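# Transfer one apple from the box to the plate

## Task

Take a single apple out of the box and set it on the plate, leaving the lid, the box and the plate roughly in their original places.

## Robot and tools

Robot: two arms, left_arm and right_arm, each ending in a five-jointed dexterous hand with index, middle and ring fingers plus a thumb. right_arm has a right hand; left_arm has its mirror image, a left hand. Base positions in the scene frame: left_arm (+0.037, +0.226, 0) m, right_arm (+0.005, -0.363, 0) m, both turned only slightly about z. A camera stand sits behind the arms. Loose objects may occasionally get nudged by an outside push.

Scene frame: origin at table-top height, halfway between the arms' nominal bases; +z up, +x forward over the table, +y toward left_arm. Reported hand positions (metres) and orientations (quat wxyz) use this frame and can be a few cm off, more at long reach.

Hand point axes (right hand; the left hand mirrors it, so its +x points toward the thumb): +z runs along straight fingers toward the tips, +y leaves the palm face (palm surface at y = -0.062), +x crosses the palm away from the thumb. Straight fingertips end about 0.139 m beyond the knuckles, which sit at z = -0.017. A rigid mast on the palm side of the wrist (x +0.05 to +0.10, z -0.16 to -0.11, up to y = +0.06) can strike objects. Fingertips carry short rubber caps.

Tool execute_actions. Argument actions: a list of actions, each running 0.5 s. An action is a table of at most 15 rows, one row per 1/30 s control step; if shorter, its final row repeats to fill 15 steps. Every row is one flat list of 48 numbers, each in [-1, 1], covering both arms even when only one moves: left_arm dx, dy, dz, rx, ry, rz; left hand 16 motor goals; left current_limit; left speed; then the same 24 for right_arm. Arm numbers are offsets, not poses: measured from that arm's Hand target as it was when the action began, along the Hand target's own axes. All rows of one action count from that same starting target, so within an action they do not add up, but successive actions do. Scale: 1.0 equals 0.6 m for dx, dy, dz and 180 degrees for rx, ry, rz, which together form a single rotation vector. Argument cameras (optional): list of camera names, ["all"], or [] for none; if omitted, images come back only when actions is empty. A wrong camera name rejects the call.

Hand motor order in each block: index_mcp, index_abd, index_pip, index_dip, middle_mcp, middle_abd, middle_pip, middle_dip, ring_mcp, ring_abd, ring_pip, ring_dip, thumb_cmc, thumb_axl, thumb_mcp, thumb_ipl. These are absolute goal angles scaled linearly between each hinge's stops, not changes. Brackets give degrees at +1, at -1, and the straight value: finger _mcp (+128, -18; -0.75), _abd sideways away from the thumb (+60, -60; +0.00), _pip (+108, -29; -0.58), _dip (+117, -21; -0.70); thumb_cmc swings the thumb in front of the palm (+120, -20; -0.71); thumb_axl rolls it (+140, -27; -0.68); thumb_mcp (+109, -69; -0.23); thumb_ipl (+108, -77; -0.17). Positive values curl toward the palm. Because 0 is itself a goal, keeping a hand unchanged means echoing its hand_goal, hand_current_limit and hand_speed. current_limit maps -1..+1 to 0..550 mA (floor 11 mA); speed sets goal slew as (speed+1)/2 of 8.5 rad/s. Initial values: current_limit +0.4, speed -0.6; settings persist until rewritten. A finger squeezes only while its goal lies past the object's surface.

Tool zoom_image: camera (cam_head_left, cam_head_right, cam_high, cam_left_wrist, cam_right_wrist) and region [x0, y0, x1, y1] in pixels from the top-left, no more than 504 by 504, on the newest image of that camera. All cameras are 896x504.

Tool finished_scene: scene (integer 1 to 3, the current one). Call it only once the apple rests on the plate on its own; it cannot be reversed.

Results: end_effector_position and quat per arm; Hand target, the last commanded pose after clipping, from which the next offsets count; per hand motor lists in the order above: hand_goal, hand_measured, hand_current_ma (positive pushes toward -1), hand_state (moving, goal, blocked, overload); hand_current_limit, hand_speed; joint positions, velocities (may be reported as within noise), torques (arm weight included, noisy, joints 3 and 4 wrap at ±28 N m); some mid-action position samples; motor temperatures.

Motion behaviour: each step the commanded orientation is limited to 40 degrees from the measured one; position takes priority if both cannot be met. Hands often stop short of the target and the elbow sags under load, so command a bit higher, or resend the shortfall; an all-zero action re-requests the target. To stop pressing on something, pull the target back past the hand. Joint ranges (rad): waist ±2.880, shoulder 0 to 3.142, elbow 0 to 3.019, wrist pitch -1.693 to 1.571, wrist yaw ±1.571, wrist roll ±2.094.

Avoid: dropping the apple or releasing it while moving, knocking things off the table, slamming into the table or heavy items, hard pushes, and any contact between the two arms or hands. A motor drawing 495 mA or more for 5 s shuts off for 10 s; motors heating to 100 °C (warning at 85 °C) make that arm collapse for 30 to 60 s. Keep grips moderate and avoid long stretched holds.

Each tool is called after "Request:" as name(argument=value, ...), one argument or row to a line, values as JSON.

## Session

Request:
execute_actions(
  actions=[],
)

Scene clock: 0.00 s.
left_arm: end_effector_position=(+0.5040, +0.3448, +0.3416) hand_goal=(-0.754, +0.000, -0.576, -0.696, -0.754, +0.000, -0.576, -0.696, -0.754, +0.000, -0.576, -0.696, -0.714, -0.678, -0.226, -0.168) hand_measured=(-0.754, +0.000, -0.576, -0.696, -0.754, +0.000, -0.576, -0.696, -0.754, +0.000, -0.576, -0.696, -0.714, -0.678, -0.226, -0.168) hand_current_ma=(+0, +0, +0, +0, +0, +0, +0, +0, +0, +0, +0, +0, +0, +0, +0, +0) hand_state=(goal, goal, goal, goal, goal, goal, goal, goal, goal, goal, goal, goal, goal, goal, goal, goal) hand_current_limit=0.40 hand_speed=-0.60 end_effector_quat_wxyz=(+0.341, +0.627, +0.565, +0.414) | right_arm: end_effector_position=(+0.3557, -0.3792, +0.2852) hand_goal=(-0.754, +0.000, -0.576, -0.696, -0.754, +0.000, -0.576, -0.696, -0.754, +0.000, -0.576, -0.696, -0.714, -0.678, -0.226, -0.168) hand_measured=(-0.754, +0.000, -0.576, -0.696, -0.754, +0.000, -0.576, -0.696, -0.754, +0.000, -0.576, -0.696, -0.714, -0.678, -0.226, -0.168) hand_current_ma=(+0, +0, +0, +0, +0, +0, +0, +0, +0, +0, +0, +0, +0, +0, +0, +0) hand_state=(goal, goal, goal, goal, goal, goal, goal, goal, goal, goal, goal, goal, goal, goal, goal, goal) hand_current_limit=0.40 hand_speed=-0.60 end_effector_quat_wxyz=(+0.427, +0.558, +0.708, -0.076)
Joint positions: left_arm=[0.297 0.956 0.663 -0.164 0.28 0.284] | right_arm=[0.344 0.741 0.682 -1.09 0.818 -0.061]
Joint velocities: within noise
Joint torques (N m): no reading
Motor temperatures (°C): left_arm=[23 23 26 23 22 22] | right_arm=[24 24 24 23 22 24]
Heat: left arm: hottest elbow 26 °C; right arm: hottest waist 24 °C.
Hand target: left_arm +0.5077, +0.3462, +0.3653; +0.348, +0.621, +0.554, +0.431 | right_arm +0.3597, -0.3778, +0.3001; +0.434, +0.561, +0.702, -0.065

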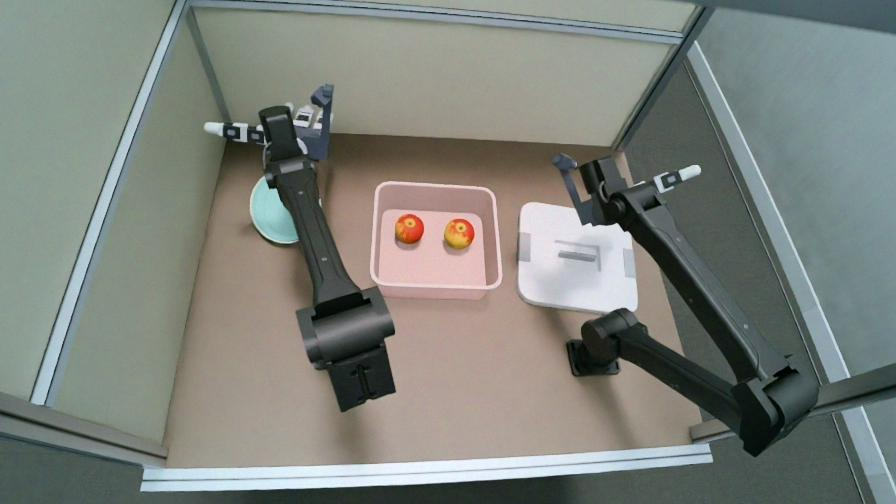

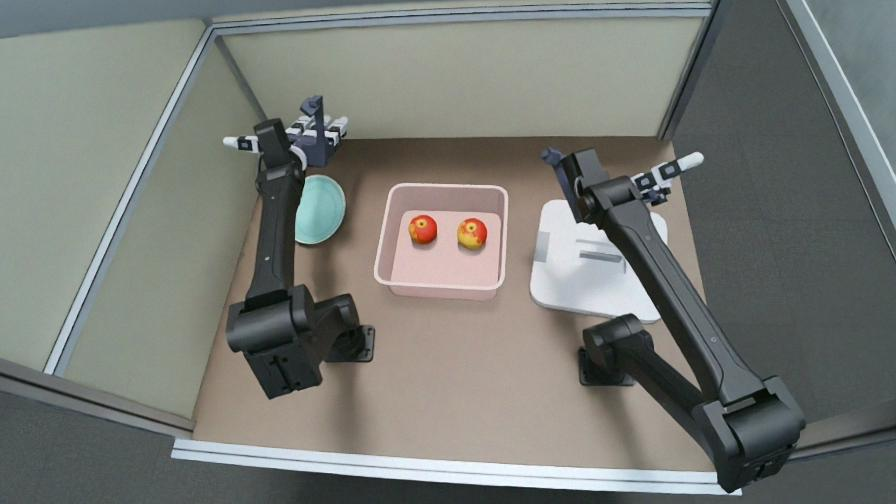

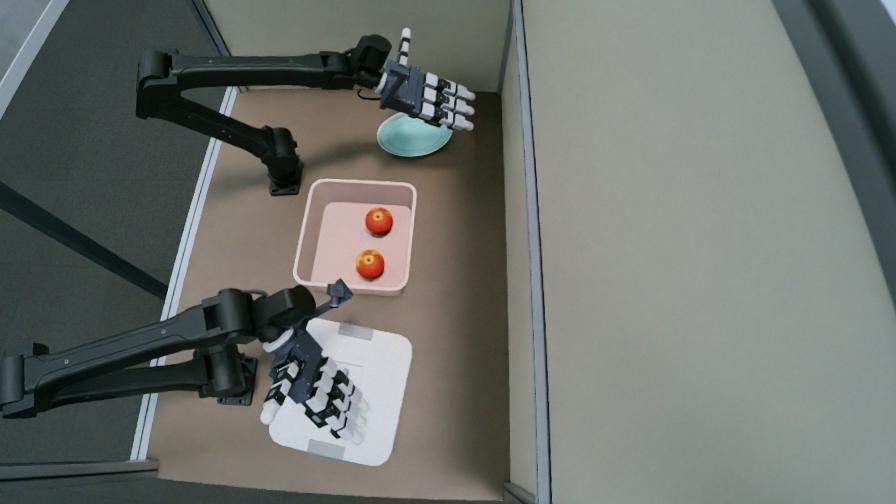

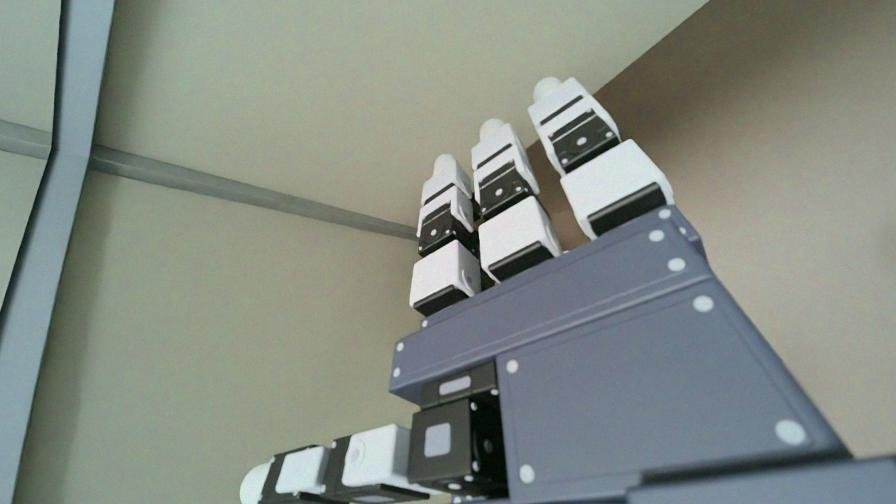

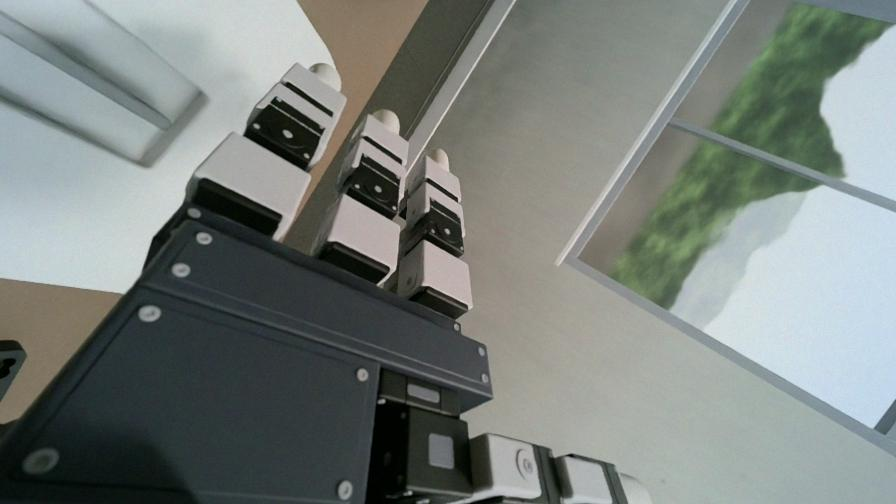

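Request:
execute_actions(
  actions=[
    [[-0.1545,-0.0412,-0.0707,0.1824,0.0027,-0.0674,-0.754,0,-0.576,-0.696,-0.754,0,-0.576,-0.696,0.1,0,-0.285,-0.696,-0.714,-0.678,-0.226,-0.168,0.4,-0.3,0,0,0,0,0,0,-0.754,0,-0.576,-0.696,-0.754,0,-0.576,-0.696,-0.754,0,-0.576,-0.696,-0.714,-0.678,-0.226,-0.168,0.4,-0.6]],
    [[-0.136,-0.14,-0.005,0.1824,0.0027,-0.0674,-0.89,0,0.226,0.25,-0.89,0,0.226,0.25,0.822,0,-0.285,-0.696,0,-0.678,-0.022,-0.168,0.4,-0.3,0,0,0,0,0,0,-0.754,0,-0.576,-0.696,-0.754,0,-0.576,-0.696,-0.754,0,-0.576,-0.696,-0.714,-0.678,-0.226,-0.168,0.4,-0.6]],
    [[-0.0957,-0.1425,0.103,0.1824,0.0027,-0.0674,-0.89,0,0.226,0.25,-0.89,0,0.226,0.25,0.822,0,-0.285,-0.696,0.571,-0.678,-0.022,-0.168,0.4,-0.3,0,0,0,0,0,0,-0.754,0,-0.576,-0.696,-0.754,0,-0.576,-0.696,-0.754,0,-0.576,-0.696,-0.714,-0.678,-0.226,-0.168,0.4,-0.6]],
  ],
  cameras=["cam_head_left","cam_head_right"],
)

Scene clock: 30.60 s.
left_arm: end_effector_position=(+0.3250, +0.0826, +0.2159) hand_goal=(-0.890, +0.000, +0.226, +0.250, -0.890, +0.000, +0.226, +0.250, +0.822, +0.000, -0.286, -0.696, +0.570, -0.678, -0.022, -0.168) hand_measured=(-0.886, -0.002, +0.224, +0.246, -0.886, -0.002, +0.222, +0.246, +0.804, -0.002, -0.290, -0.696, +0.568, -0.678, -0.020, -0.168) hand_current_ma=(+3, -2, -2, -3, +3, -1, -3, -3, -34, -1, -5, +0, -2, +0, +3, +0) hand_state=(goal, goal, goal, goal, goal, goal, goal, goal, goal, goal, goal, goal, goal, goal, goal, goal) hand_current_limit=0.40 hand_speed=-0.30 end_effector_quat_wxyz=(-0.084, +0.471, +0.852, -0.211) | right_arm: end_effector_position=(+0.3557, -0.3792, +0.2852) hand_goal=(-0.754, +0.000, -0.576, -0.696, -0.754, +0.000, -0.576, -0.696, -0.754, +0.000, -0.576, -0.696, -0.714, -0.678, -0.226, -0.168) hand_measured=(-0.754, +0.000, -0.576, -0.696, -0.754, +0.000, -0.576, -0.696, -0.754, +0.000, -0.576, -0.696, -0.716, -0.678, -0.226, -0.168) hand_current_ma=(+0, +0, +0, +0, +0, +0, +0, +0, +0, +0, +0, +0, +0, +0, +0, +0) hand_state=(goal, goal, goal, goal, goal, goal, goal, goal, goal, goal, goal, goal, goal, goal, goal, goal) hand_current_limit=0.40 hand_speed=-0.60 end_effector_quat_wxyz=(+0.427, +0.558, +0.708, -0.076)
Joint positions: left_arm=[-0.536 1.245 1.171 -1.69 0.419 -0.997] | right_arm=[0.344 0.741 0.682 -1.09 0.818 -0.061]
Joint torques (N m): left_arm=[-0.32 -6.07 11.12 -0.81 0.34 -0.2] | right_arm=[1.67 -0.03 12.34 1.29 0.76 0.05]
Motor temperatures (°C): left_arm=[23 23 32 23 22 22] | right_arm=[24 24 29 23 23 24]
Heat: left arm: hottest elbow 32 °C; right arm: hottest elbow 29 °C.
Hand target: left_arm +0.3378, +0.0810, +0.2405; -0.138, +0.479, +0.833, -0.239 | right_arm +0.3597, -0.3778, +0.3001; +0.434, +0.561, +0.702, -0.065
Off the commanded pose: left_arm 0.028 m, 7 deg | right_arm 0.015 m, 2 deg.
joint sent to its limit (left arm) — joint 4 (wrist pitch), lower limit. The joint targets are off in orientation, not in position.
Step readings (end_effector_position of left_arm | right_arm):
0: (+0.5040, +0.3448, +0.3416) | (+0.3557, -0.3792, +0.2852)
1: (+0.5000, +0.3471, +0.3328) | (+0.3557, -0.3792, +0.2852)
2: (+0.4914, +0.3461, +0.3225) | (+0.3557, -0.3792, +0.2852)
4: (+0.4633, +0.3074, +0.3043) | (+0.3557, -0.3792, +0.2852)
8: (+0.4377, +0.2399, +0.3039) | (+0.3557, -0.3792, +0.2852)
15: (+0.4536, +0.2468, +0.3248) | (+0.3557, -0.3792, +0.2852)
16: (+0.4460, +0.2433, +0.3171) | (+0.3557, -0.3792, +0.2852)
17: (+0.4306, +0.2363, +0.3059) | (+0.3557, -0.3792, +0.2852)
19: (+0.3988, +0.1936, +0.2855) | (+0.3557, -0.3792, +0.2852)
23: (+0.3868, +0.1459, +0.2759) | (+0.3557, -0.3792, +0.2852)
30: (+0.3894, +0.1612, +0.2713) | (+0.3557, -0.3792, +0.2852)
31: (+0.3800, +0.1505, +0.2650) | (+0.3557, -0.3792, +0.2852)
32: (+0.3659, +0.1309, +0.2571) | (+0.3557, -0.3792, +0.2852)
34: (+0.3411, +0.0960, +0.2437) | (+0.3557, -0.3792, +0.2852)
38: (+0.3266, +0.0744, +0.2207) | (+0.3557, -0.3792, +0.2852)
45: (+0.3261, +0.0813, +0.2159) | (+0.3557, -0.3792, +0.2852)
Images, in order (width x height): cam_head_left 896x504, cam_head_right 896x504.

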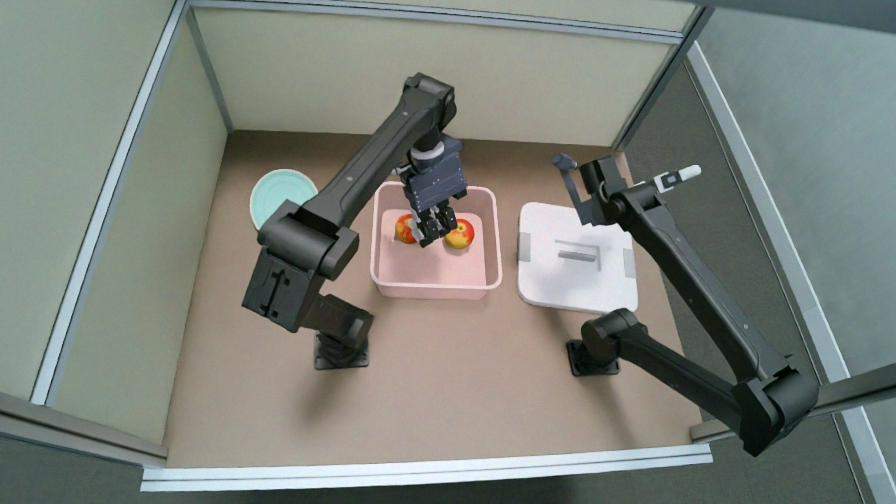

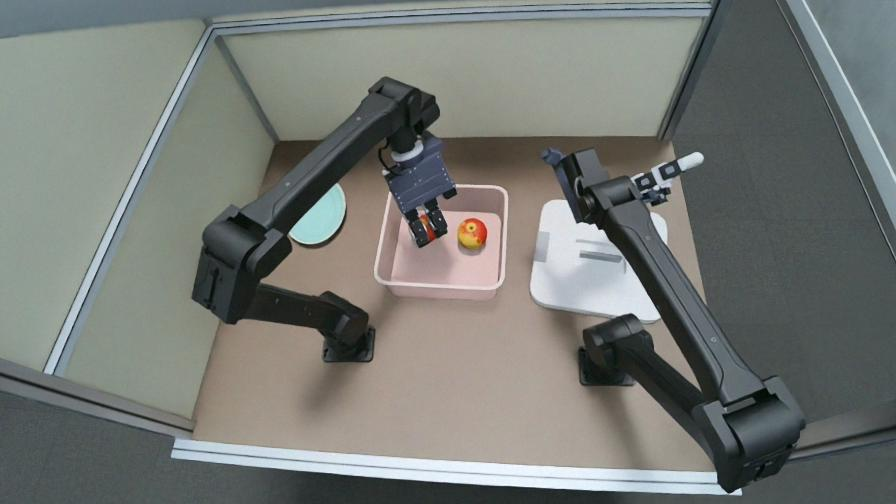

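Request:
execute_actions(
  actions=[
    [[-0.008,0.0722,0.1525,0,0,0,-0.89,0,0.226,0.25,-0.89,0,0.226,0.25,0.822,0,-0.285,-0.696,0.571,-0.678,-0.022,-0.168,0.4,-0.3,0,0,0,0,0,0,-0.754,0,-0.576,-0.696,-0.754,0,-0.576,-0.696,-0.754,0,-0.576,-0.696,-0.714,-0.678,-0.226,-0.168,0.4,-0.6]],
    [[0,0.0398,0.0636,0,0,0,-0.89,0,0.226,0.25,-0.89,0,0.226,0.25,0.822,0,-0.285,-0.696,0.571,-0.678,-0.022,-0.168,0.4,-0.3,0,0,0,0,0,0,-0.754,0,-0.576,-0.696,-0.754,0,-0.576,-0.696,-0.754,0,-0.576,-0.696,-0.714,-0.678,-0.226,-0.168,0.4,-0.6]],
  ],
  cameras=["cam_left_wrist","cam_head_left","cam_head_right"],
)

Request:
zoom_image(
  camera="cam_head_left",
  region=[350, 140, 510, 300],
)

Request:
zoom_image(
  camera="cam_head_right",
  region=[350, 140, 510, 300],
)

Scene clock: 38.80 s.
left_arm: end_effector_position=(+0.3249, +0.0714, +0.0953) hand_goal=(-0.890, +0.000, +0.226, +0.250, -0.890, +0.000, +0.226, +0.250, +0.822, +0.000, -0.286, -0.696, +0.570, -0.678, -0.022, -0.168) hand_measured=(-0.886, -0.002, +0.224, +0.248, -0.886, -0.002, +0.224, +0.246, +0.810, -0.002, -0.290, -0.696, +0.570, -0.678, -0.020, -0.168) hand_current_ma=(+6, -1, -2, -2, +6, -1, -3, -3, -18, -1, -4, +0, +0, +0, +2, +0) hand_state=(goal, goal, goal, goal, goal, goal, goal, goal, goal, goal, goal, goal, goal, goal, goal, goal) hand_current_limit=0.40 hand_speed=-0.30 end_effector_quat_wxyz=(-0.144, +0.477, +0.834, -0.238) | right_arm: end_effector_position=(+0.3557, -0.3792, +0.2852) hand_goal=(-0.754, +0.000, -0.576, -0.696, -0.754, +0.000, -0.576, -0.696, -0.754, +0.000, -0.576, -0.696, -0.714, -0.678, -0.226, -0.168) hand_measured=(-0.754, +0.000, -0.576, -0.696, -0.754, +0.000, -0.576, -0.696, -0.754, +0.000, -0.576, -0.696, -0.716, -0.678, -0.226, -0.168) hand_current_ma=(+0, +0, +0, +0, +0, +0, +0, +0, +0, +0, +0, +0, +0, +0, +0, +0) hand_state=(goal, goal, goal, goal, goal, goal, goal, goal, goal, goal, goal, goal, goal, goal, goal, goal) hand_current_limit=0.40 hand_speed=-0.60 end_effector_quat_wxyz=(+0.427, +0.558, +0.708, -0.076)
Joint positions: left_arm=[-0.535 1.429 1.002 -1.481 0.462 -0.93] | right_arm=[0.344 0.741 0.682 -1.09 0.818 -0.061]
Joint torques (N m): left_arm=[-0.73 -6.42 6.45 -0.49 0.35 0] | right_arm=[1.67 -0.03 12.34 1.29 0.76 0.05]
Heat: left arm: hottest elbow 32 °C; right arm: hottest elbow 30 °C.
Hand target: left_arm +0.3299, +0.0710, +0.0950; -0.138, +0.479, +0.833, -0.239 | right_arm +0.3597, -0.3778, +0.3001; +0.434, +0.561, +0.702, -0.065
Off the commanded pose: left_arm 0.005 m, 1 deg | right_arm 0.015 m, 2 deg.
Step readings (end_effector_position of left_arm | right_arm):
0: (+0.3249, +0.0826, +0.2159) | (+0.3557, -0.3792, +0.2852)
1: (+0.3242, +0.0802, +0.2097) | (+0.3557, -0.3792, +0.2852)
2: (+0.3242, +0.0750, +0.2027) | (+0.3557, -0.3792, +0.2852)
4: (+0.3228, +0.0737, +0.1786) | (+0.3557, -0.3792, +0.2852)
8: (+0.3215, +0.0739, +0.1368) | (+0.3557, -0.3792, +0.2852)
15: (+0.3233, +0.0726, +0.1318) | (+0.3557, -0.3792, +0.2852)
16: (+0.3244, +0.0720, +0.1285) | (+0.3557, -0.3792, +0.2852)
17: (+0.3272, +0.0703, +0.1235) | (+0.3557, -0.3792, +0.2852)
19: (+0.3283, +0.0697, +0.1100) | (+0.3557, -0.3792, +0.2852)
23: (+0.3237, +0.0720, +0.0960) | (+0.3557, -0.3792, +0.2852)
30: (+0.3249, +0.0714, +0.0953) | (+0.3557, -0.3792, +0.2852)
Images, in order (width x height): cam_head_left 896x504, cam_head_right 896x504, cam_left_wrist 896x504.

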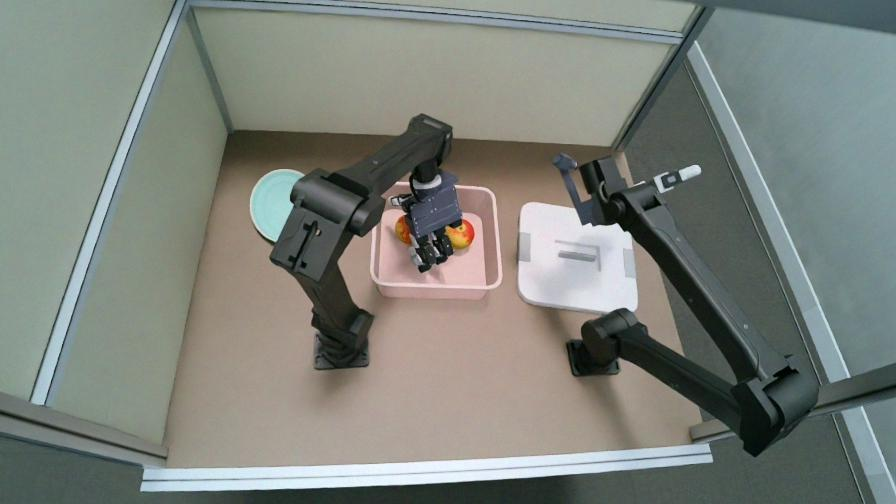

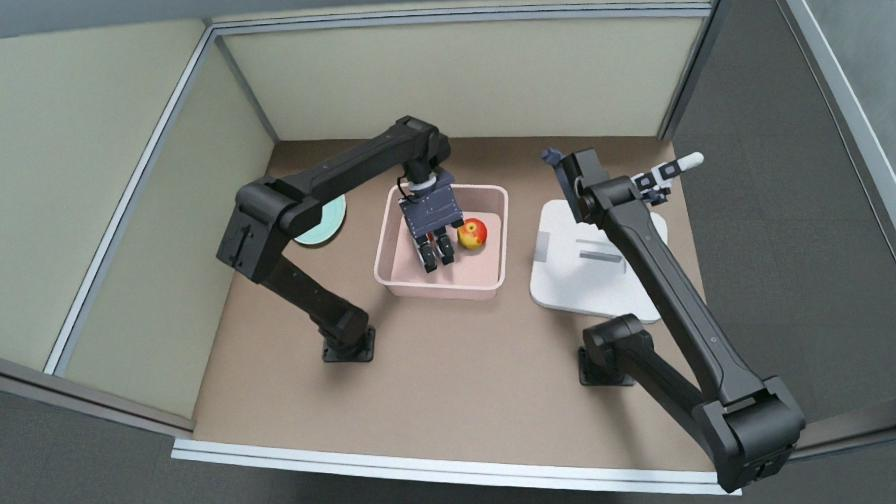

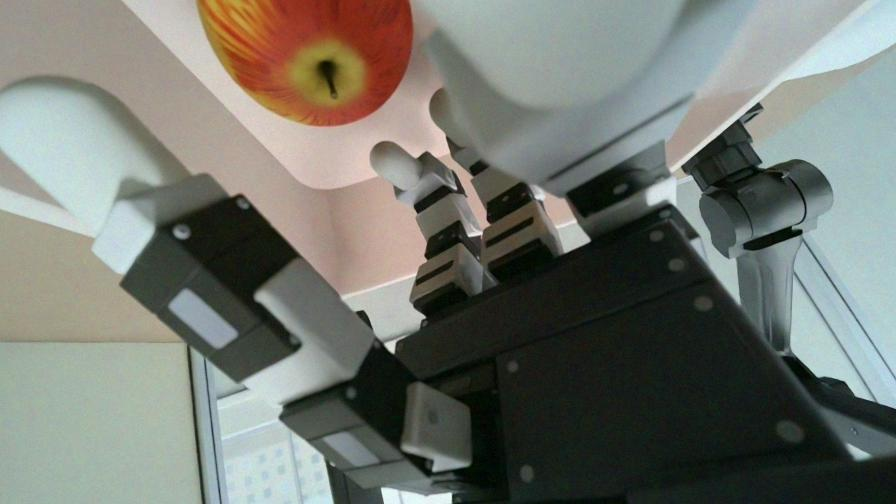

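Scaled by 3.150 from the camera's 896x504 image, which has a finer 1280x720 frame.

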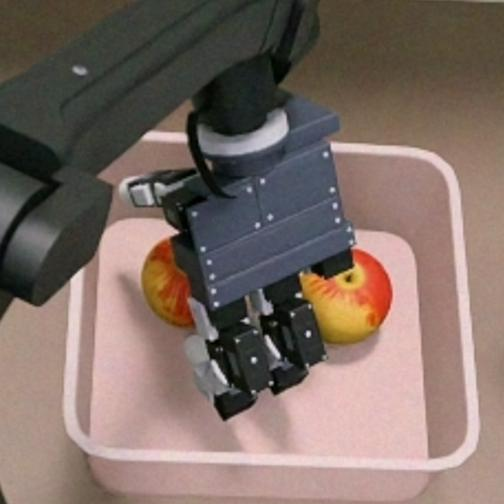

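Scaled by 3.150 from the camera's 896x504 image, which has a finer 1280x720 frame.

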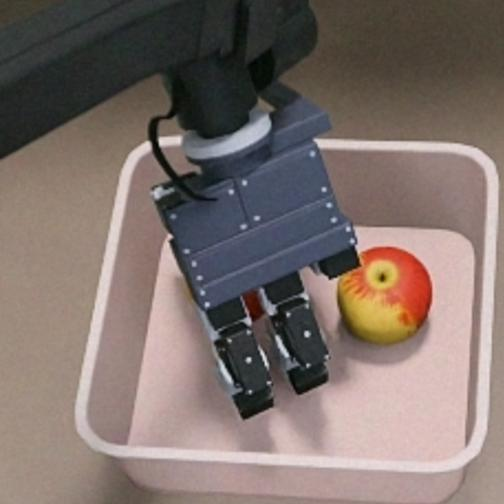

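Request:
execute_actions(
  actions=[
    [[0,0.0278,0.0515,0,0,0,-0.89,0,0.226,0.25,-0.89,0,0.226,0.25,0.822,0,-0.285,-0.696,0.571,-0.678,-0.022,-0.168,0.4,-0.3,0,0,0,0,0,0,-0.754,0,-0.576,-0.696,-0.754,0,-0.576,-0.696,-0.754,0,-0.576,-0.696,-0.714,-0.678,-0.226,-0.168,0.4,-0.6]],
    [[0,0,0,0,0,0,-0.72,0,0.226,0.3,-0.72,0,0.226,0.3,0.822,0,-0.285,-0.696,0.571,-0.678,0.067,-0.168,0.2,-0.5,0,0,0,0,0,0,-0.754,0,-0.576,-0.696,-0.754,0,-0.576,-0.696,-0.754,0,-0.576,-0.696,-0.714,-0.678,-0.226,-0.168,0.4,-0.6]],
    [[0,0,0,0,0,0,-0.5,0,0.226,0.35,-0.5,0,0.226,0.35,0.822,0,-0.285,-0.696,0.571,-0.678,0.25,-0.168,0.2,-0.7,0,0,0,0,0,0,-0.754,0,-0.576,-0.696,-0.754,0,-0.576,-0.696,-0.754,0,-0.576,-0.696,-0.714,-0.678,-0.226,-0.168,0.4,-0.6]],
  ],
  cameras=["cam_left_wrist","cam_head_right"],
)

Scene clock: 46.40 s.
left_arm: end_effector_position=(+0.3252, +0.0711, +0.0603) hand_goal=(-0.500, +0.000, +0.226, +0.350, -0.500, +0.000, +0.226, +0.350, +0.822, +0.000, -0.286, -0.696, +0.570, -0.678, +0.250, -0.168) hand_measured=(-0.546, -0.002, +0.216, +0.346, -0.598, +0.000, +0.202, +0.344, +0.810, -0.002, -0.290, -0.696, +0.550, -0.684, +0.134, -0.194) hand_current_ma=(-122, -1, -12, -3, -330, +0, -48, -8, -18, -1, -4, +0, -37, -10, -330, -74) hand_state=(blocked, goal, goal, goal, blocked, goal, blocked, goal, goal, goal, goal, goal, goal, goal, blocked, blocked) hand_current_limit=0.20 hand_speed=-0.70 end_effector_quat_wxyz=(-0.142, +0.477, +0.834, -0.239) | right_arm: end_effector_position=(+0.3557, -0.3792, +0.2852) hand_goal=(-0.754, +0.000, -0.576, -0.696, -0.754, +0.000, -0.576, -0.696, -0.754, +0.000, -0.576, -0.696, -0.714, -0.678, -0.226, -0.168) hand_measured=(-0.754, +0.000, -0.576, -0.696, -0.754, +0.000, -0.576, -0.696, -0.754, +0.000, -0.576, -0.696, -0.716, -0.678, -0.226, -0.168) hand_current_ma=(+0, +0, +0, +0, +0, +0, +0, +0, +0, +0, +0, +0, +0, +0, +0, +0) hand_state=(goal, goal, goal, goal, goal, goal, goal, goal, goal, goal, goal, goal, goal, goal, goal, goal) hand_current_limit=0.40 hand_speed=-0.60 end_effector_quat_wxyz=(+0.427, +0.558, +0.708, -0.076)
Joint positions: left_arm=[-0.535 1.472 0.946 -1.377 0.463 -0.93] | right_arm=[0.344 0.741 0.682 -1.09 0.818 -0.061]
Joint torques (N m): left_arm=[-1.14 -6.65 5.96 -0.51 0.36 -0.07] | right_arm=[1.67 -0.03 12.36 1.29 0.76 0.05]
Heat: left arm: hottest elbow 32 °C; right arm: hottest elbow 30 °C.
Hand target: left_arm +0.3280, +0.0699, +0.0599; -0.138, +0.479, +0.833, -0.239 | right_arm +0.3597, -0.3778, +0.3001; +0.434, +0.561, +0.702, -0.065
Off the commanded pose: left_arm 0.003 m, 1 deg | right_arm 0.015 m, 2 deg.
Step readings (end_effector_position of left_arm | right_arm):
0: (+0.3249, +0.0714, +0.0953) | (+0.3557, -0.3792, +0.2852)
1: (+0.3258, +0.0709, +0.0923) | (+0.3557, -0.3792, +0.2852)
2: (+0.3281, +0.0696, +0.0880) | (+0.3557, -0.3792, +0.2852)
4: (+0.3287, +0.0693, +0.0760) | (+0.3557, -0.3792, +0.2852)
8: (+0.3242, +0.0716, +0.0617) | (+0.3557, -0.3792, +0.2852)
15: (+0.3249, +0.0712, +0.0603) | (+0.3557, -0.3792, +0.2852)
16: (+0.3249, +0.0712, +0.0603) | (+0.3557, -0.3792, +0.2852)
17: (+0.3249, +0.0712, +0.0603) | (+0.3557, -0.3792, +0.2852)
19: (+0.3249, +0.0712, +0.0603) | (+0.3557, -0.3792, +0.2852)
23: (+0.3250, +0.0713, +0.0603) | (+0.3557, -0.3792, +0.2852)
30: (+0.3250, +0.0713, +0.0603) | (+0.3557, -0.3792, +0.2852)
31: (+0.3250, +0.0713, +0.0603) | (+0.3557, -0.3792, +0.2852)
32: (+0.3250, +0.0713, +0.0603) | (+0.3557, -0.3792, +0.2852)
34: (+0.3250, +0.0713, +0.0603) | (+0.3557, -0.3792, +0.2852)
38: (+0.3251, +0.0711, +0.0603) | (+0.3557, -0.3792, +0.2852)
45: (+0.3252, +0.0711, +0.0603) | (+0.3557, -0.3792, +0.2852)
Images, in order (width x height): cam_head_right 896x504, cam_left_wrist 896x504.

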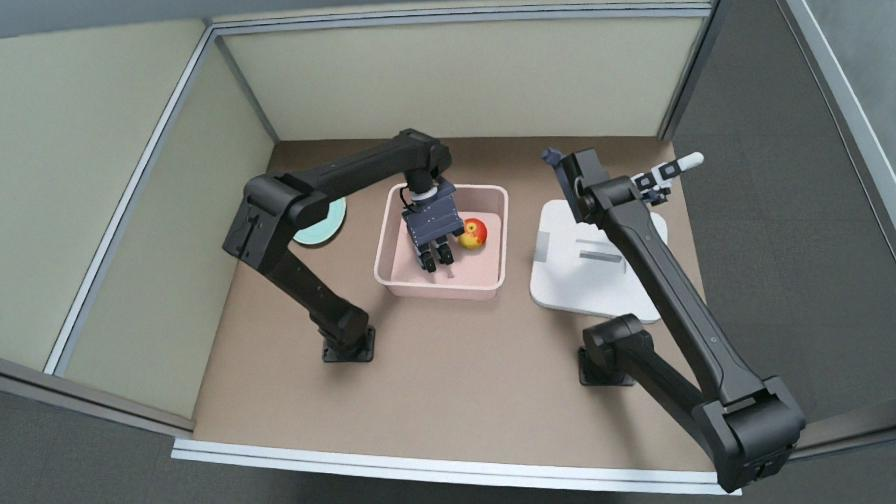

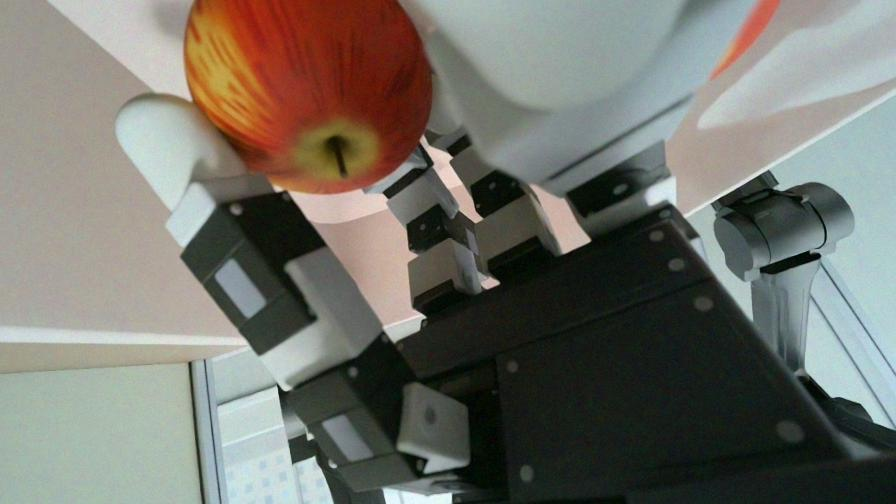

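Request:
execute_actions(
  actions=[
    [[0,-0.02,-0.032,0,0,0,-0.42,0,0.26,0.38,-0.42,0,0.26,0.38,0.822,0,-0.285,-0.696,0.571,-0.678,0.35,-0.1,0.35,-0.7,0,0,0,0,0,0,-0.754,0,-0.576,-0.696,-0.754,0,-0.576,-0.696,-0.754,0,-0.576,-0.696,-0.714,-0.678,-0.226,-0.168,0.4,-0.6]],
    [[0,-0.04,-0.064,0,0,0,-0.42,0,0.26,0.38,-0.42,0,0.26,0.38,0.822,0,-0.285,-0.696,0.571,-0.678,0.35,-0.1,0.35,-0.7,0,0,0,0,0,0,-0.754,0,-0.576,-0.696,-0.754,0,-0.576,-0.696,-0.754,0,-0.576,-0.696,-0.714,-0.678,-0.226,-0.168,0.4,-0.6]],
    [[0,-0.0751,-0.1201,0,0,0,-0.42,0,0.26,0.38,-0.42,0,0.26,0.38,0.822,0,-0.285,-0.696,0.571,-0.678,0.35,-0.1,0.35,-0.7,0,0,0,0,0,0,-0.754,0,-0.576,-0.696,-0.754,0,-0.576,-0.696,-0.754,0,-0.576,-0.696,-0.714,-0.678,-0.226,-0.168,0.4,-0.6]],
  ],
  cameras=["cam_left_wrist"],
)

Scene clock: 58.30 s.
left_arm: end_effector_position=(+0.3214, +0.0765, +0.1997) hand_goal=(-0.420, +0.000, +0.260, +0.380, -0.420, +0.000, +0.260, +0.380, +0.822, +0.000, -0.286, -0.696, +0.570, -0.678, +0.350, -0.100) hand_measured=(-0.514, -0.002, +0.230, +0.382, -0.582, +0.002, +0.202, +0.362, +0.810, -0.002, -0.290, -0.696, +0.546, -0.686, +0.130, -0.180) hand_current_ma=(-321, -1, -64, +2, -371, +2, -155, -30, -20, -1, -4, +0, -48, -14, -371, -355) hand_state=(blocked, goal, blocked, goal, blocked, goal, blocked, goal, goal, goal, goal, goal, blocked, goal, blocked, blocked) hand_current_limit=0.35 hand_speed=-0.70 end_effector_quat_wxyz=(-0.105, +0.470, +0.846, -0.228) | right_arm: end_effector_position=(+0.3557, -0.3792, +0.2852) hand_goal=(-0.754, +0.000, -0.576, -0.696, -0.754, +0.000, -0.576, -0.696, -0.754, +0.000, -0.576, -0.696, -0.714, -0.678, -0.226, -0.168) hand_measured=(-0.754, +0.000, -0.576, -0.696, -0.754, +0.000, -0.576, -0.696, -0.754, +0.000, -0.576, -0.696, -0.716, -0.678, -0.226, -0.168) hand_current_ma=(+0, +0, +0, +0, +0, +0, +0, +0, +0, +0, +0, +0, +0, +0, +0, +0) hand_state=(goal, goal, goal, goal, goal, goal, goal, goal, goal, goal, goal, goal, goal, goal, goal, goal) hand_current_limit=0.40 hand_speed=-0.60 end_effector_quat_wxyz=(+0.427, +0.558, +0.708, -0.076)
Joint positions: left_arm=[-0.538 1.279 1.155 -1.688 0.45 -0.981] | right_arm=[0.344 0.741 0.682 -1.09 0.818 -0.061]
Joint torques (N m): left_arm=[-2.2 -5.25 9.87 -1.01 0.23 -0.23] | right_arm=[1.61 -0.09 12.34 1.29 0.76 0.05]
Heat: left arm: hottest elbow 31 °C; right arm: hottest elbow 32 °C.
Hand target: left_arm +0.3282, +0.0699, +0.2128; -0.138, +0.479, +0.833, -0.239 | right_arm +0.3597, -0.3778, +0.3001; +0.434, +0.561, +0.702, -0.065
Off the commanded pose: left_arm 0.016 m, 4 deg | right_arm 0.015 m, 2 deg.
joint sent to its limit (left arm) — joint 4 (wrist pitch), lower limit. The joint targets are off in orientation, not in position.
Step readings (end_effector_position of left_arm | right_arm):
0: (+0.3252, +0.0711, +0.0603) | (+0.3557, -0.3792, +0.2852)
1: (+0.3242, +0.0716, +0.0606) | (+0.3557, -0.3792, +0.2852)
2: (+0.3220, +0.0727, +0.0612) | (+0.3557, -0.3792, +0.2852)
4: (+0.3174, +0.0751, +0.0629) | (+0.3557, -0.3792, +0.2852)
8: (+0.3154, +0.0761, +0.0638) | (+0.3557, -0.3792, +0.2852)
15: (+0.3154, +0.0761, +0.0639) | (+0.3557, -0.3792, +0.2852)
16: (+0.3147, +0.0765, +0.0667) | (+0.3557, -0.3792, +0.2852)
17: (+0.3107, +0.0786, +0.0711) | (+0.3557, -0.3792, +0.2852)
19: (+0.3054, +0.0814, +0.0846) | (+0.3557, -0.3792, +0.2852)
23: (+0.3092, +0.0794, +0.1056) | (+0.3557, -0.3792, +0.2852)
30: (+0.3134, +0.0772, +0.1107) | (+0.3557, -0.3792, +0.2852)
31: (+0.3136, +0.0776, +0.1159) | (+0.3557, -0.3792, +0.2852)
32: (+0.3093, +0.0807, +0.1227) | (+0.3557, -0.3792, +0.2852)
34: (+0.3063, +0.0832, +0.1460) | (+0.3557, -0.3792, +0.2852)
38: (+0.3162, +0.0784, +0.1883) | (+0.3557, -0.3792, +0.2852)
45: (+0.3215, +0.0763, +0.2002) | (+0.3557, -0.3792, +0.2852)
Images, in order (width x height): cam_left_wrist 896x504.

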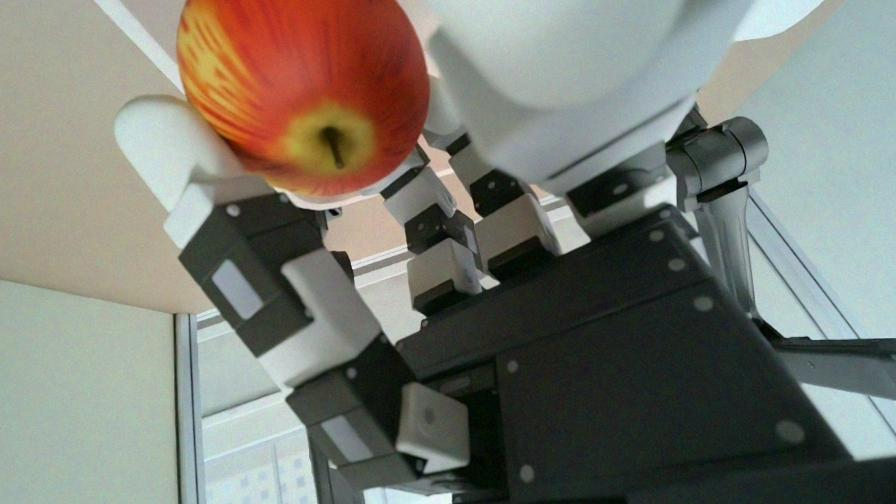

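Request:
execute_actions(
  actions=[
    [[0.1299,0.1344,-0.0709,0,0,0,-0.42,0,0.26,0.38,-0.42,0,0.26,0.38,0.822,0,-0.285,-0.696,0.571,-0.678,0.35,-0.1,0.35,-0.7,0,0,0,0,0,0,-0.754,0,-0.576,-0.696,-0.754,0,-0.576,-0.696,-0.754,0,-0.576,-0.696,-0.714,-0.678,-0.226,-0.168,0.4,-0.6]],
    [[0.1299,0.1344,-0.0709,0,0,0,-0.42,0,0.26,0.38,-0.42,0,0.26,0.38,0.822,0,-0.285,-0.696,0.571,-0.678,0.35,-0.1,0.35,-0.7,0,0,0,0,0,0,-0.754,0,-0.576,-0.696,-0.754,0,-0.576,-0.696,-0.754,0,-0.576,-0.696,-0.714,-0.678,-0.226,-0.168,0.4,-0.6]],
    [[0.1299,0.1344,-0.0709,0,0,0,-0.42,0,0.26,0.38,-0.42,0,0.26,0.38,0.822,0,-0.285,-0.696,0.571,-0.678,0.35,-0.1,0.35,-0.7,0,0,0,0,0,0,-0.754,0,-0.576,-0.696,-0.754,0,-0.576,-0.696,-0.754,0,-0.576,-0.696,-0.714,-0.678,-0.226,-0.168,0.4,-0.6]],
    [[0,0.0795,0.1272,0,0,0,-0.42,0,0.26,0.38,-0.42,0,0.26,0.38,0.822,0,-0.285,-0.696,0.571,-0.678,0.35,-0.1,0.3,-0.7,0,0,0,0,0,0,-0.754,0,-0.576,-0.696,-0.754,0,-0.576,-0.696,-0.754,0,-0.576,-0.696,-0.714,-0.678,-0.226,-0.168,0.4,-0.6]],
  ],
  cameras=["cam_left_wrist","cam_high","cam_head_right"],
)

Request:
zoom_image(
  camera="cam_high",
  region=[340, 50, 500, 210],
)

Scene clock: 67.97 s.
left_arm: end_effector_position=(+0.4349, +0.4039, +0.0822) hand_goal=(-0.420, +0.000, +0.260, +0.380, -0.420, +0.000, +0.260, +0.380, +0.822, +0.000, -0.286, -0.696, +0.570, -0.678, +0.350, -0.100) hand_measured=(-0.464, -0.004, +0.260, +0.390, -0.560, +0.010, +0.202, +0.366, +0.812, +0.000, -0.290, -0.696, +0.538, -0.690, +0.126, -0.174) hand_current_ma=(-114, -2, -1, +13, -357, +10, -153, -24, -16, +0, -4, +0, -70, -24, -358, -314) hand_state=(blocked, goal, goal, goal, blocked, goal, blocked, goal, goal, goal, goal, goal, blocked, goal, blocked, blocked) hand_current_limit=0.30 hand_speed=-0.70 end_effector_quat_wxyz=(-0.138, +0.475, +0.837, -0.234) | right_arm: end_effector_position=(+0.3557, -0.3792, +0.2852) hand_goal=(-0.754, +0.000, -0.576, -0.696, -0.754, +0.000, -0.576, -0.696, -0.754, +0.000, -0.576, -0.696, -0.714, -0.678, -0.226, -0.168) hand_measured=(-0.754, +0.000, -0.576, -0.696, -0.754, +0.000, -0.576, -0.696, -0.754, +0.000, -0.576, -0.696, -0.716, -0.678, -0.226, -0.168) hand_current_ma=(+0, +0, +0, +0, +0, +0, +0, +0, +0, +0, +0, +0, +0, +0, +0, +0) hand_state=(goal, goal, goal, goal, goal, goal, goal, goal, goal, goal, goal, goal, goal, goal, goal, goal) hand_current_limit=0.40 hand_speed=-0.60 end_effector_quat_wxyz=(+0.427, +0.558, +0.708, -0.076)
Joint positions: left_arm=[0.316 1.725 1.303 -1.694 0.077 -0.143] | right_arm=[0.344 0.741 0.682 -1.09 0.818 -0.061]
Joint torques (N m): left_arm=[-1.03 -12.28 7.86 -1.42 0 -0.02] | right_arm=[1.67 -0.09 12.36 1.29 0.76 0.05]
Heat: left arm: hottest elbow 32 °C; right arm: hottest elbow 32 °C.
Hand target: left_arm +0.4464, +0.4092, +0.1029; -0.138, +0.479, +0.833, -0.239 | right_arm +0.3597, -0.3778, +0.3001; +0.434, +0.561, +0.702, -0.065
Off the commanded pose: left_arm 0.024 m, 1 deg | right_arm 0.015 m, 2 deg.
joint sent to its limit (left arm) — joint 4 (wrist pitch), lower limit. The joint targets are off in orientation, not in position.
Step readings (end_effector_position of left_arm | right_arm):
0: (+0.3214, +0.0766, +0.1997) | (+0.3557, -0.3792, +0.2852)
1: (+0.3256, +0.0855, +0.1987) | (+0.3557, -0.3792, +0.2852)
2: (+0.3313, +0.0968, +0.1975) | (+0.3557, -0.3792, +0.2852)
4: (+0.3449, +0.1418, +0.1959) | (+0.3557, -0.3792, +0.2852)
8: (+0.3601, +0.2007, +0.1963) | (+0.3557, -0.3792, +0.2852)
15: (+0.3627, +0.1883, +0.1959) | (+0.3557, -0.3792, +0.2852)
16: (+0.3659, +0.1948, +0.1958) | (+0.3557, -0.3792, +0.2852)
17: (+0.3703, +0.2064, +0.1957) | (+0.3557, -0.3792, +0.2852)
19: (+0.3766, +0.2532, +0.1935) | (+0.3557, -0.3792, +0.2852)
23: (+0.3776, +0.3144, +0.1812) | (+0.3557, -0.3792, +0.2852)
30: (+0.3859, +0.2983, +0.1740) | (+0.3557, -0.3792, +0.2852)
31: (+0.3897, +0.3044, +0.1747) | (+0.3557, -0.3792, +0.2852)
32: (+0.3942, +0.3149, +0.1755) | (+0.3557, -0.3792, +0.2852)
34: (+0.4074, +0.3581, +0.1774) | (+0.3557, -0.3792, +0.2852)
38: (+0.4204, +0.4215, +0.1734) | (+0.3557, -0.3792, +0.2852)
45: (+0.4285, +0.4113, +0.1691) | (+0.3557, -0.3792, +0.2852)
46: (+0.4302, +0.4086, +0.1638) | (+0.3557, -0.3792, +0.2852)
47: (+0.4324, +0.4064, +0.1572) | (+0.3557, -0.3792, +0.2852)
49: (+0.4363, +0.4061, +0.1344) | (+0.3557, -0.3792, +0.2852)
53: (+0.4347, +0.4044, +0.0848) | (+0.3557, -0.3792, +0.2852)
60: (+0.4346, +0.4039, +0.0801) | (+0.3557, -0.3792, +0.2852)
Images, in order (width x height): cam_head_right 896x504, cam_high 896x504, cam_left_wrist 896x504.

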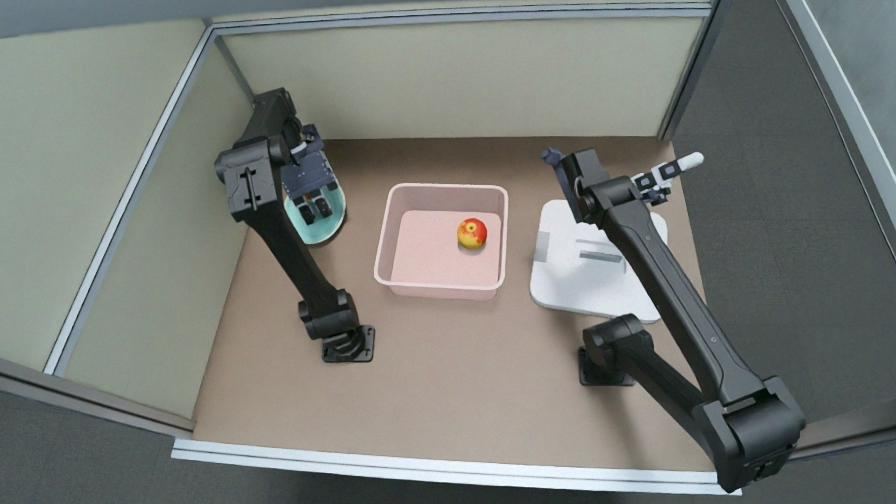

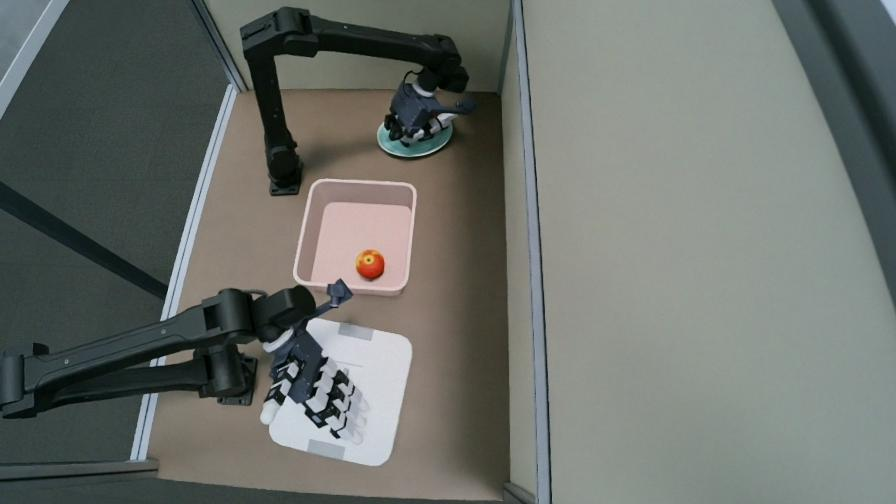

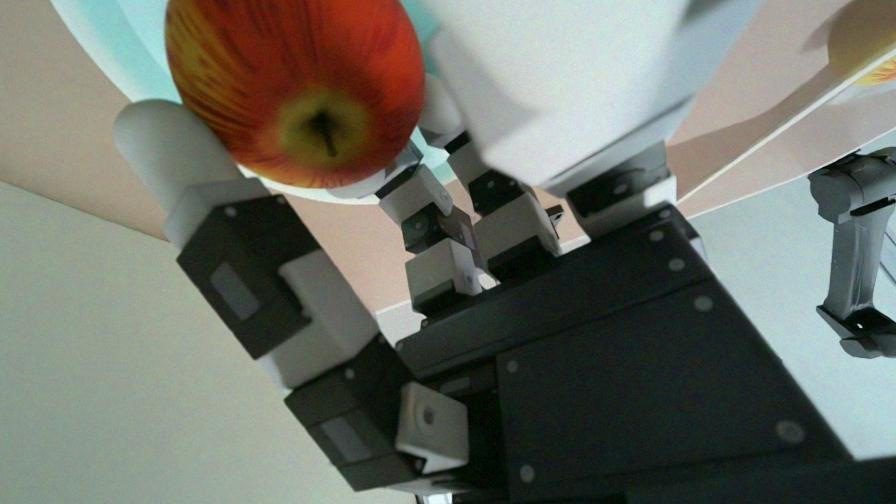

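Scaled by 3.150 from the camera's 896x504 image, which has a finer 1280x720 frame.

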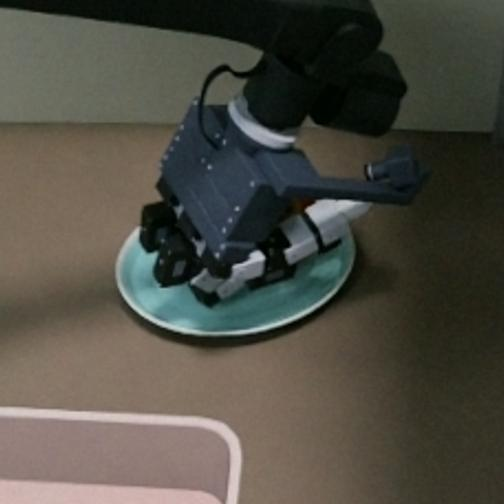

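Request:
execute_actions(
  actions=[
    [[0,0.0137,0.0219,0,0,0,-0.42,0,0.26,0.38,-0.42,0,0.26,0.38,0.822,0,-0.285,-0.696,0.571,-0.678,0.35,-0.1,0.3,-0.7,0,0,0,0,0,0,-0.754,0,-0.576,-0.696,-0.754,0,-0.576,-0.696,-0.754,0,-0.576,-0.696,-0.714,-0.678,-0.226,-0.168,0.4,-0.6]],
    [[0,0.0137,0.0219,0,0,0,-0.42,0,0.26,0.38,-0.42,0,0.26,0.38,0.822,0,-0.285,-0.696,0.571,-0.678,0.35,-0.1,0.3,-0.7,0,0,0,0,0,0,-0.754,0,-0.576,-0.696,-0.754,0,-0.576,-0.696,-0.754,0,-0.576,-0.696,-0.714,-0.678,-0.226,-0.168,0.4,-0.6]],
  ],
  cameras=["cam_left_wrist"],
)

Scene clock: 73.47 s.
left_arm: end_effector_position=(+0.4333, +0.4040, +0.0678) hand_goal=(-0.420, +0.000, +0.260, +0.380, -0.420, +0.000, +0.260, +0.380, +0.822, +0.000, -0.286, -0.696, +0.570, -0.678, +0.350, -0.100) hand_measured=(-0.464, -0.004, +0.262, +0.392, -0.558, +0.010, +0.214, +0.382, +0.812, +0.000, -0.290, -0.696, +0.534, -0.692, +0.124, -0.174) hand_current_ma=(-112, -2, +1, +18, -357, +10, -112, +2, -16, +0, -4, +0, -80, -28, -357, -314) hand_state=(blocked, goal, goal, goal, blocked, goal, blocked, goal, goal, goal, goal, goal, blocked, goal, blocked, blocked) hand_current_limit=0.30 hand_speed=-0.70 end_effector_quat_wxyz=(-0.149, +0.474, +0.832, -0.246) | right_arm: end_effector_position=(+0.3557, -0.3792, +0.2852) hand_goal=(-0.754, +0.000, -0.576, -0.696, -0.754, +0.000, -0.576, -0.696, -0.754, +0.000, -0.576, -0.696, -0.714, -0.678, -0.226, -0.168) hand_measured=(-0.754, +0.000, -0.576, -0.696, -0.754, +0.000, -0.576, -0.696, -0.754, +0.000, -0.576, -0.696, -0.716, -0.678, -0.226, -0.168) hand_current_ma=(+0, +0, +0, +0, +0, +0, +0, +0, +0, +0, +0, +0, +0, +0, +0, +0) hand_state=(goal, goal, goal, goal, goal, goal, goal, goal, goal, goal, goal, goal, goal, goal, goal, goal) hand_current_limit=0.40 hand_speed=-0.60 end_effector_quat_wxyz=(+0.427, +0.558, +0.708, -0.076)
Joint positions: left_arm=[0.318 1.76 1.303 -1.692 0.074 -0.139] | right_arm=[0.344 0.741 0.682 -1.09 0.818 -0.061]
Joint torques (N m): left_arm=[-0.97 -9.76 7.97 -1.17 0.22 0.04] | right_arm=[1.67 -0.03 12.34 1.29 0.76 0.05]
Heat: left arm: hottest elbow 32 °C; right arm: hottest elbow 33 °C.
Hand target: left_arm +0.4465, +0.4090, +0.0719; -0.138, +0.480, +0.833, -0.239 | right_arm +0.3597, -0.3778, +0.3001; +0.434, +0.561, +0.702, -0.065
Off the commanded pose: left_arm 0.015 m, 2 deg | right_arm 0.015 m, 2 deg.
Step readings (end_effector_position of left_arm | right_arm):
0: (+0.4349, +0.4039, +0.0822) | (+0.3557, -0.3792, +0.2852)
1: (+0.4349, +0.4038, +0.0820) | (+0.3557, -0.3792, +0.2852)
2: (+0.4350, +0.4038, +0.0818) | (+0.3557, -0.3792, +0.2852)
4: (+0.4350, +0.4037, +0.0815) | (+0.3557, -0.3792, +0.2852)
8: (+0.4350, +0.4036, +0.0805) | (+0.3557, -0.3792, +0.2852)
15: (+0.4350, +0.4035, +0.0805) | (+0.3557, -0.3792, +0.2852)
16: (+0.4349, +0.4034, +0.0796) | (+0.3557, -0.3792, +0.2852)
17: (+0.4348, +0.4033, +0.0782) | (+0.3557, -0.3792, +0.2852)
19: (+0.4346, +0.4032, +0.0735) | (+0.3557, -0.3792, +0.2852)
23: (+0.4334, +0.4038, +0.0678) | (+0.3557, -0.3792, +0.2852)
30: (+0.4333, +0.4040, +0.0678) | (+0.3557, -0.3792, +0.2852)
Images, in order (width x height): cam_left_wrist 896x504.

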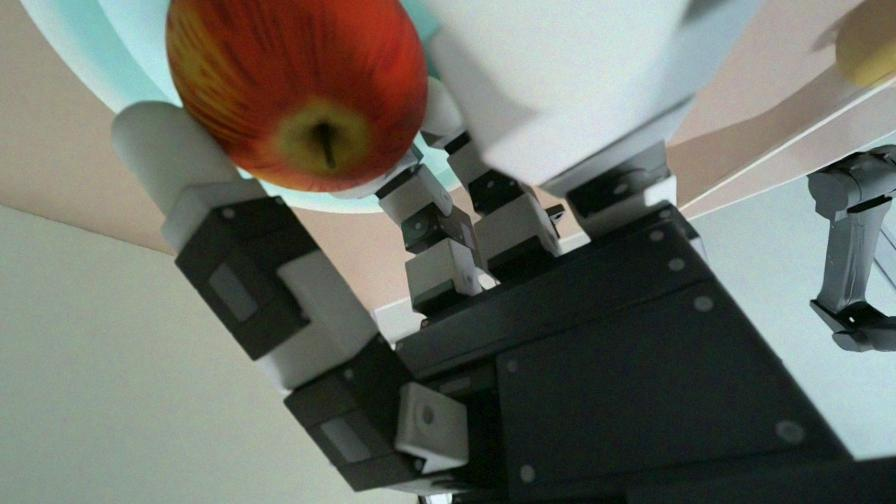

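Request:
execute_actions(
  actions=[
    [[0,0,0,0,0,0,-0.6,0,0.226,0.38,-0.6,0,0.226,0.38,0.822,0,-0.285,-0.696,0.571,-0.678,0.05,-0.168,0.3,-0.8,0,0,0,0,0,0,-0.754,0,-0.576,-0.696,-0.754,0,-0.576,-0.696,-0.754,0,-0.576,-0.696,-0.714,-0.678,-0.226,-0.168,0.4,-0.6]],
    [[0,0,0,0,0,0,-0.8,0,0.2,0.38,-0.8,0,0.2,0.38,0.822,0,-0.285,-0.696,0.571,-0.678,-0.1,-0.168,0.3,-0.7,0,0,0,0,0,0,-0.754,0,-0.576,-0.696,-0.754,0,-0.576,-0.696,-0.754,0,-0.576,-0.696,-0.714,-0.678,-0.226,-0.168,0.4,-0.6]],
  ],
  cameras=["cam_left_wrist"],
)

Scene clock: 80.27 s.
left_arm: end_effector_position=(+0.4331, +0.4036, +0.0678) hand_goal=(-0.800, +0.000, +0.200, +0.380, -0.800, +0.000, +0.200, +0.380, +0.822, +0.000, -0.286, -0.696, +0.570, -0.678, -0.100, -0.168) hand_measured=(-0.786, -0.004, +0.202, +0.382, -0.786, +0.002, +0.202, +0.380, +0.812, +0.000, -0.290, -0.696, +0.568, -0.680, -0.092, -0.170) hand_current_ma=(+22, -2, +1, +2, +22, +2, +1, +0, -16, +0, -4, +0, -2, -3, +15, -1) hand_state=(goal, goal, goal, goal, goal, goal, goal, goal, goal, goal, goal, goal, goal, goal, goal, goal) hand_current_limit=0.30 hand_speed=-0.70 end_effector_quat_wxyz=(-0.149, +0.475, +0.832, -0.247) | right_arm: end_effector_position=(+0.3557, -0.3792, +0.2852) hand_goal=(-0.754, +0.000, -0.576, -0.696, -0.754, +0.000, -0.576, -0.696, -0.754, +0.000, -0.576, -0.696, -0.714, -0.678, -0.226, -0.168) hand_measured=(-0.754, +0.000, -0.576, -0.696, -0.754, +0.000, -0.576, -0.696, -0.754, +0.000, -0.576, -0.696, -0.716, -0.678, -0.226, -0.168) hand_current_ma=(+0, +0, +0, +0, +0, +0, +0, +0, +0, +0, +0, +0, +0, +0, +0, +0) hand_state=(goal, goal, goal, goal, goal, goal, goal, goal, goal, goal, goal, goal, goal, goal, goal, goal) hand_current_limit=0.40 hand_speed=-0.60 end_effector_quat_wxyz=(+0.427, +0.558, +0.708, -0.076)
Joint positions: left_arm=[0.318 1.76 1.303 -1.694 0.075 -0.136] | right_arm=[0.344 0.741 0.682 -1.09 0.818 -0.061]
Joint torques (N m): left_arm=[-0.97 -9.7 7.92 -1.14 0.21 0.01] | right_arm=[1.73 -0.03 12.34 1.29 0.76 0.05]
Heat: left arm: hottest elbow 32 °C; right arm: hottest elbow 33 °C.
Hand target: left_arm +0.4465, +0.4090, +0.0719; -0.138, +0.480, +0.833, -0.239 | right_arm +0.3597, -0.3778, +0.3001; +0.434, +0.561, +0.702, -0.065
Off the commanded pose: left_arm 0.015 m, 2 deg | right_arm 0.015 m, 2 deg.
Step readings (end_effector_position of left_arm | right_arm):
0: (+0.4333, +0.4040, +0.0678) | (+0.3557, -0.3792, +0.2852)
1: (+0.4333, +0.4040, +0.0678) | (+0.3557, -0.3792, +0.2852)
2: (+0.4333, +0.4040, +0.0678) | (+0.3557, -0.3792, +0.2852)
4: (+0.4329, +0.4038, +0.0679) | (+0.3557, -0.3792, +0.2852)
8: (+0.4329, +0.4038, +0.0679) | (+0.3557, -0.3792, +0.2852)
15: (+0.4331, +0.4036, +0.0678) | (+0.3557, -0.3792, +0.2852)
16: (+0.4331, +0.4036, +0.0678) | (+0.3557, -0.3792, +0.2852)
17: (+0.4331, +0.4036, +0.0678) | (+0.3557, -0.3792, +0.2852)
19: (+0.4331, +0.4036, +0.0678) | (+0.3557, -0.3792, +0.2852)
23: (+0.4331, +0.4036, +0.0678) | (+0.3557, -0.3792, +0.2852)
30: (+0.4331, +0.4036, +0.0678) | (+0.3557, -0.3792, +0.2852)
Images, in order (width x height): cam_left_wrist 896x504.

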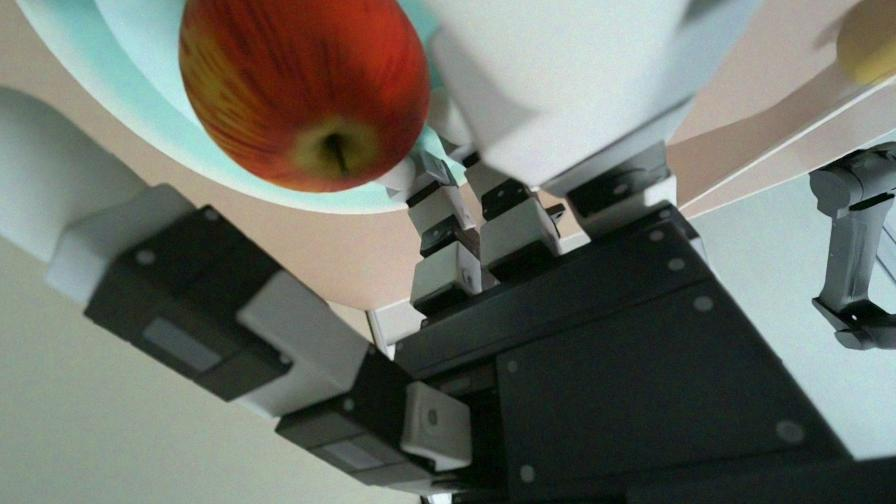

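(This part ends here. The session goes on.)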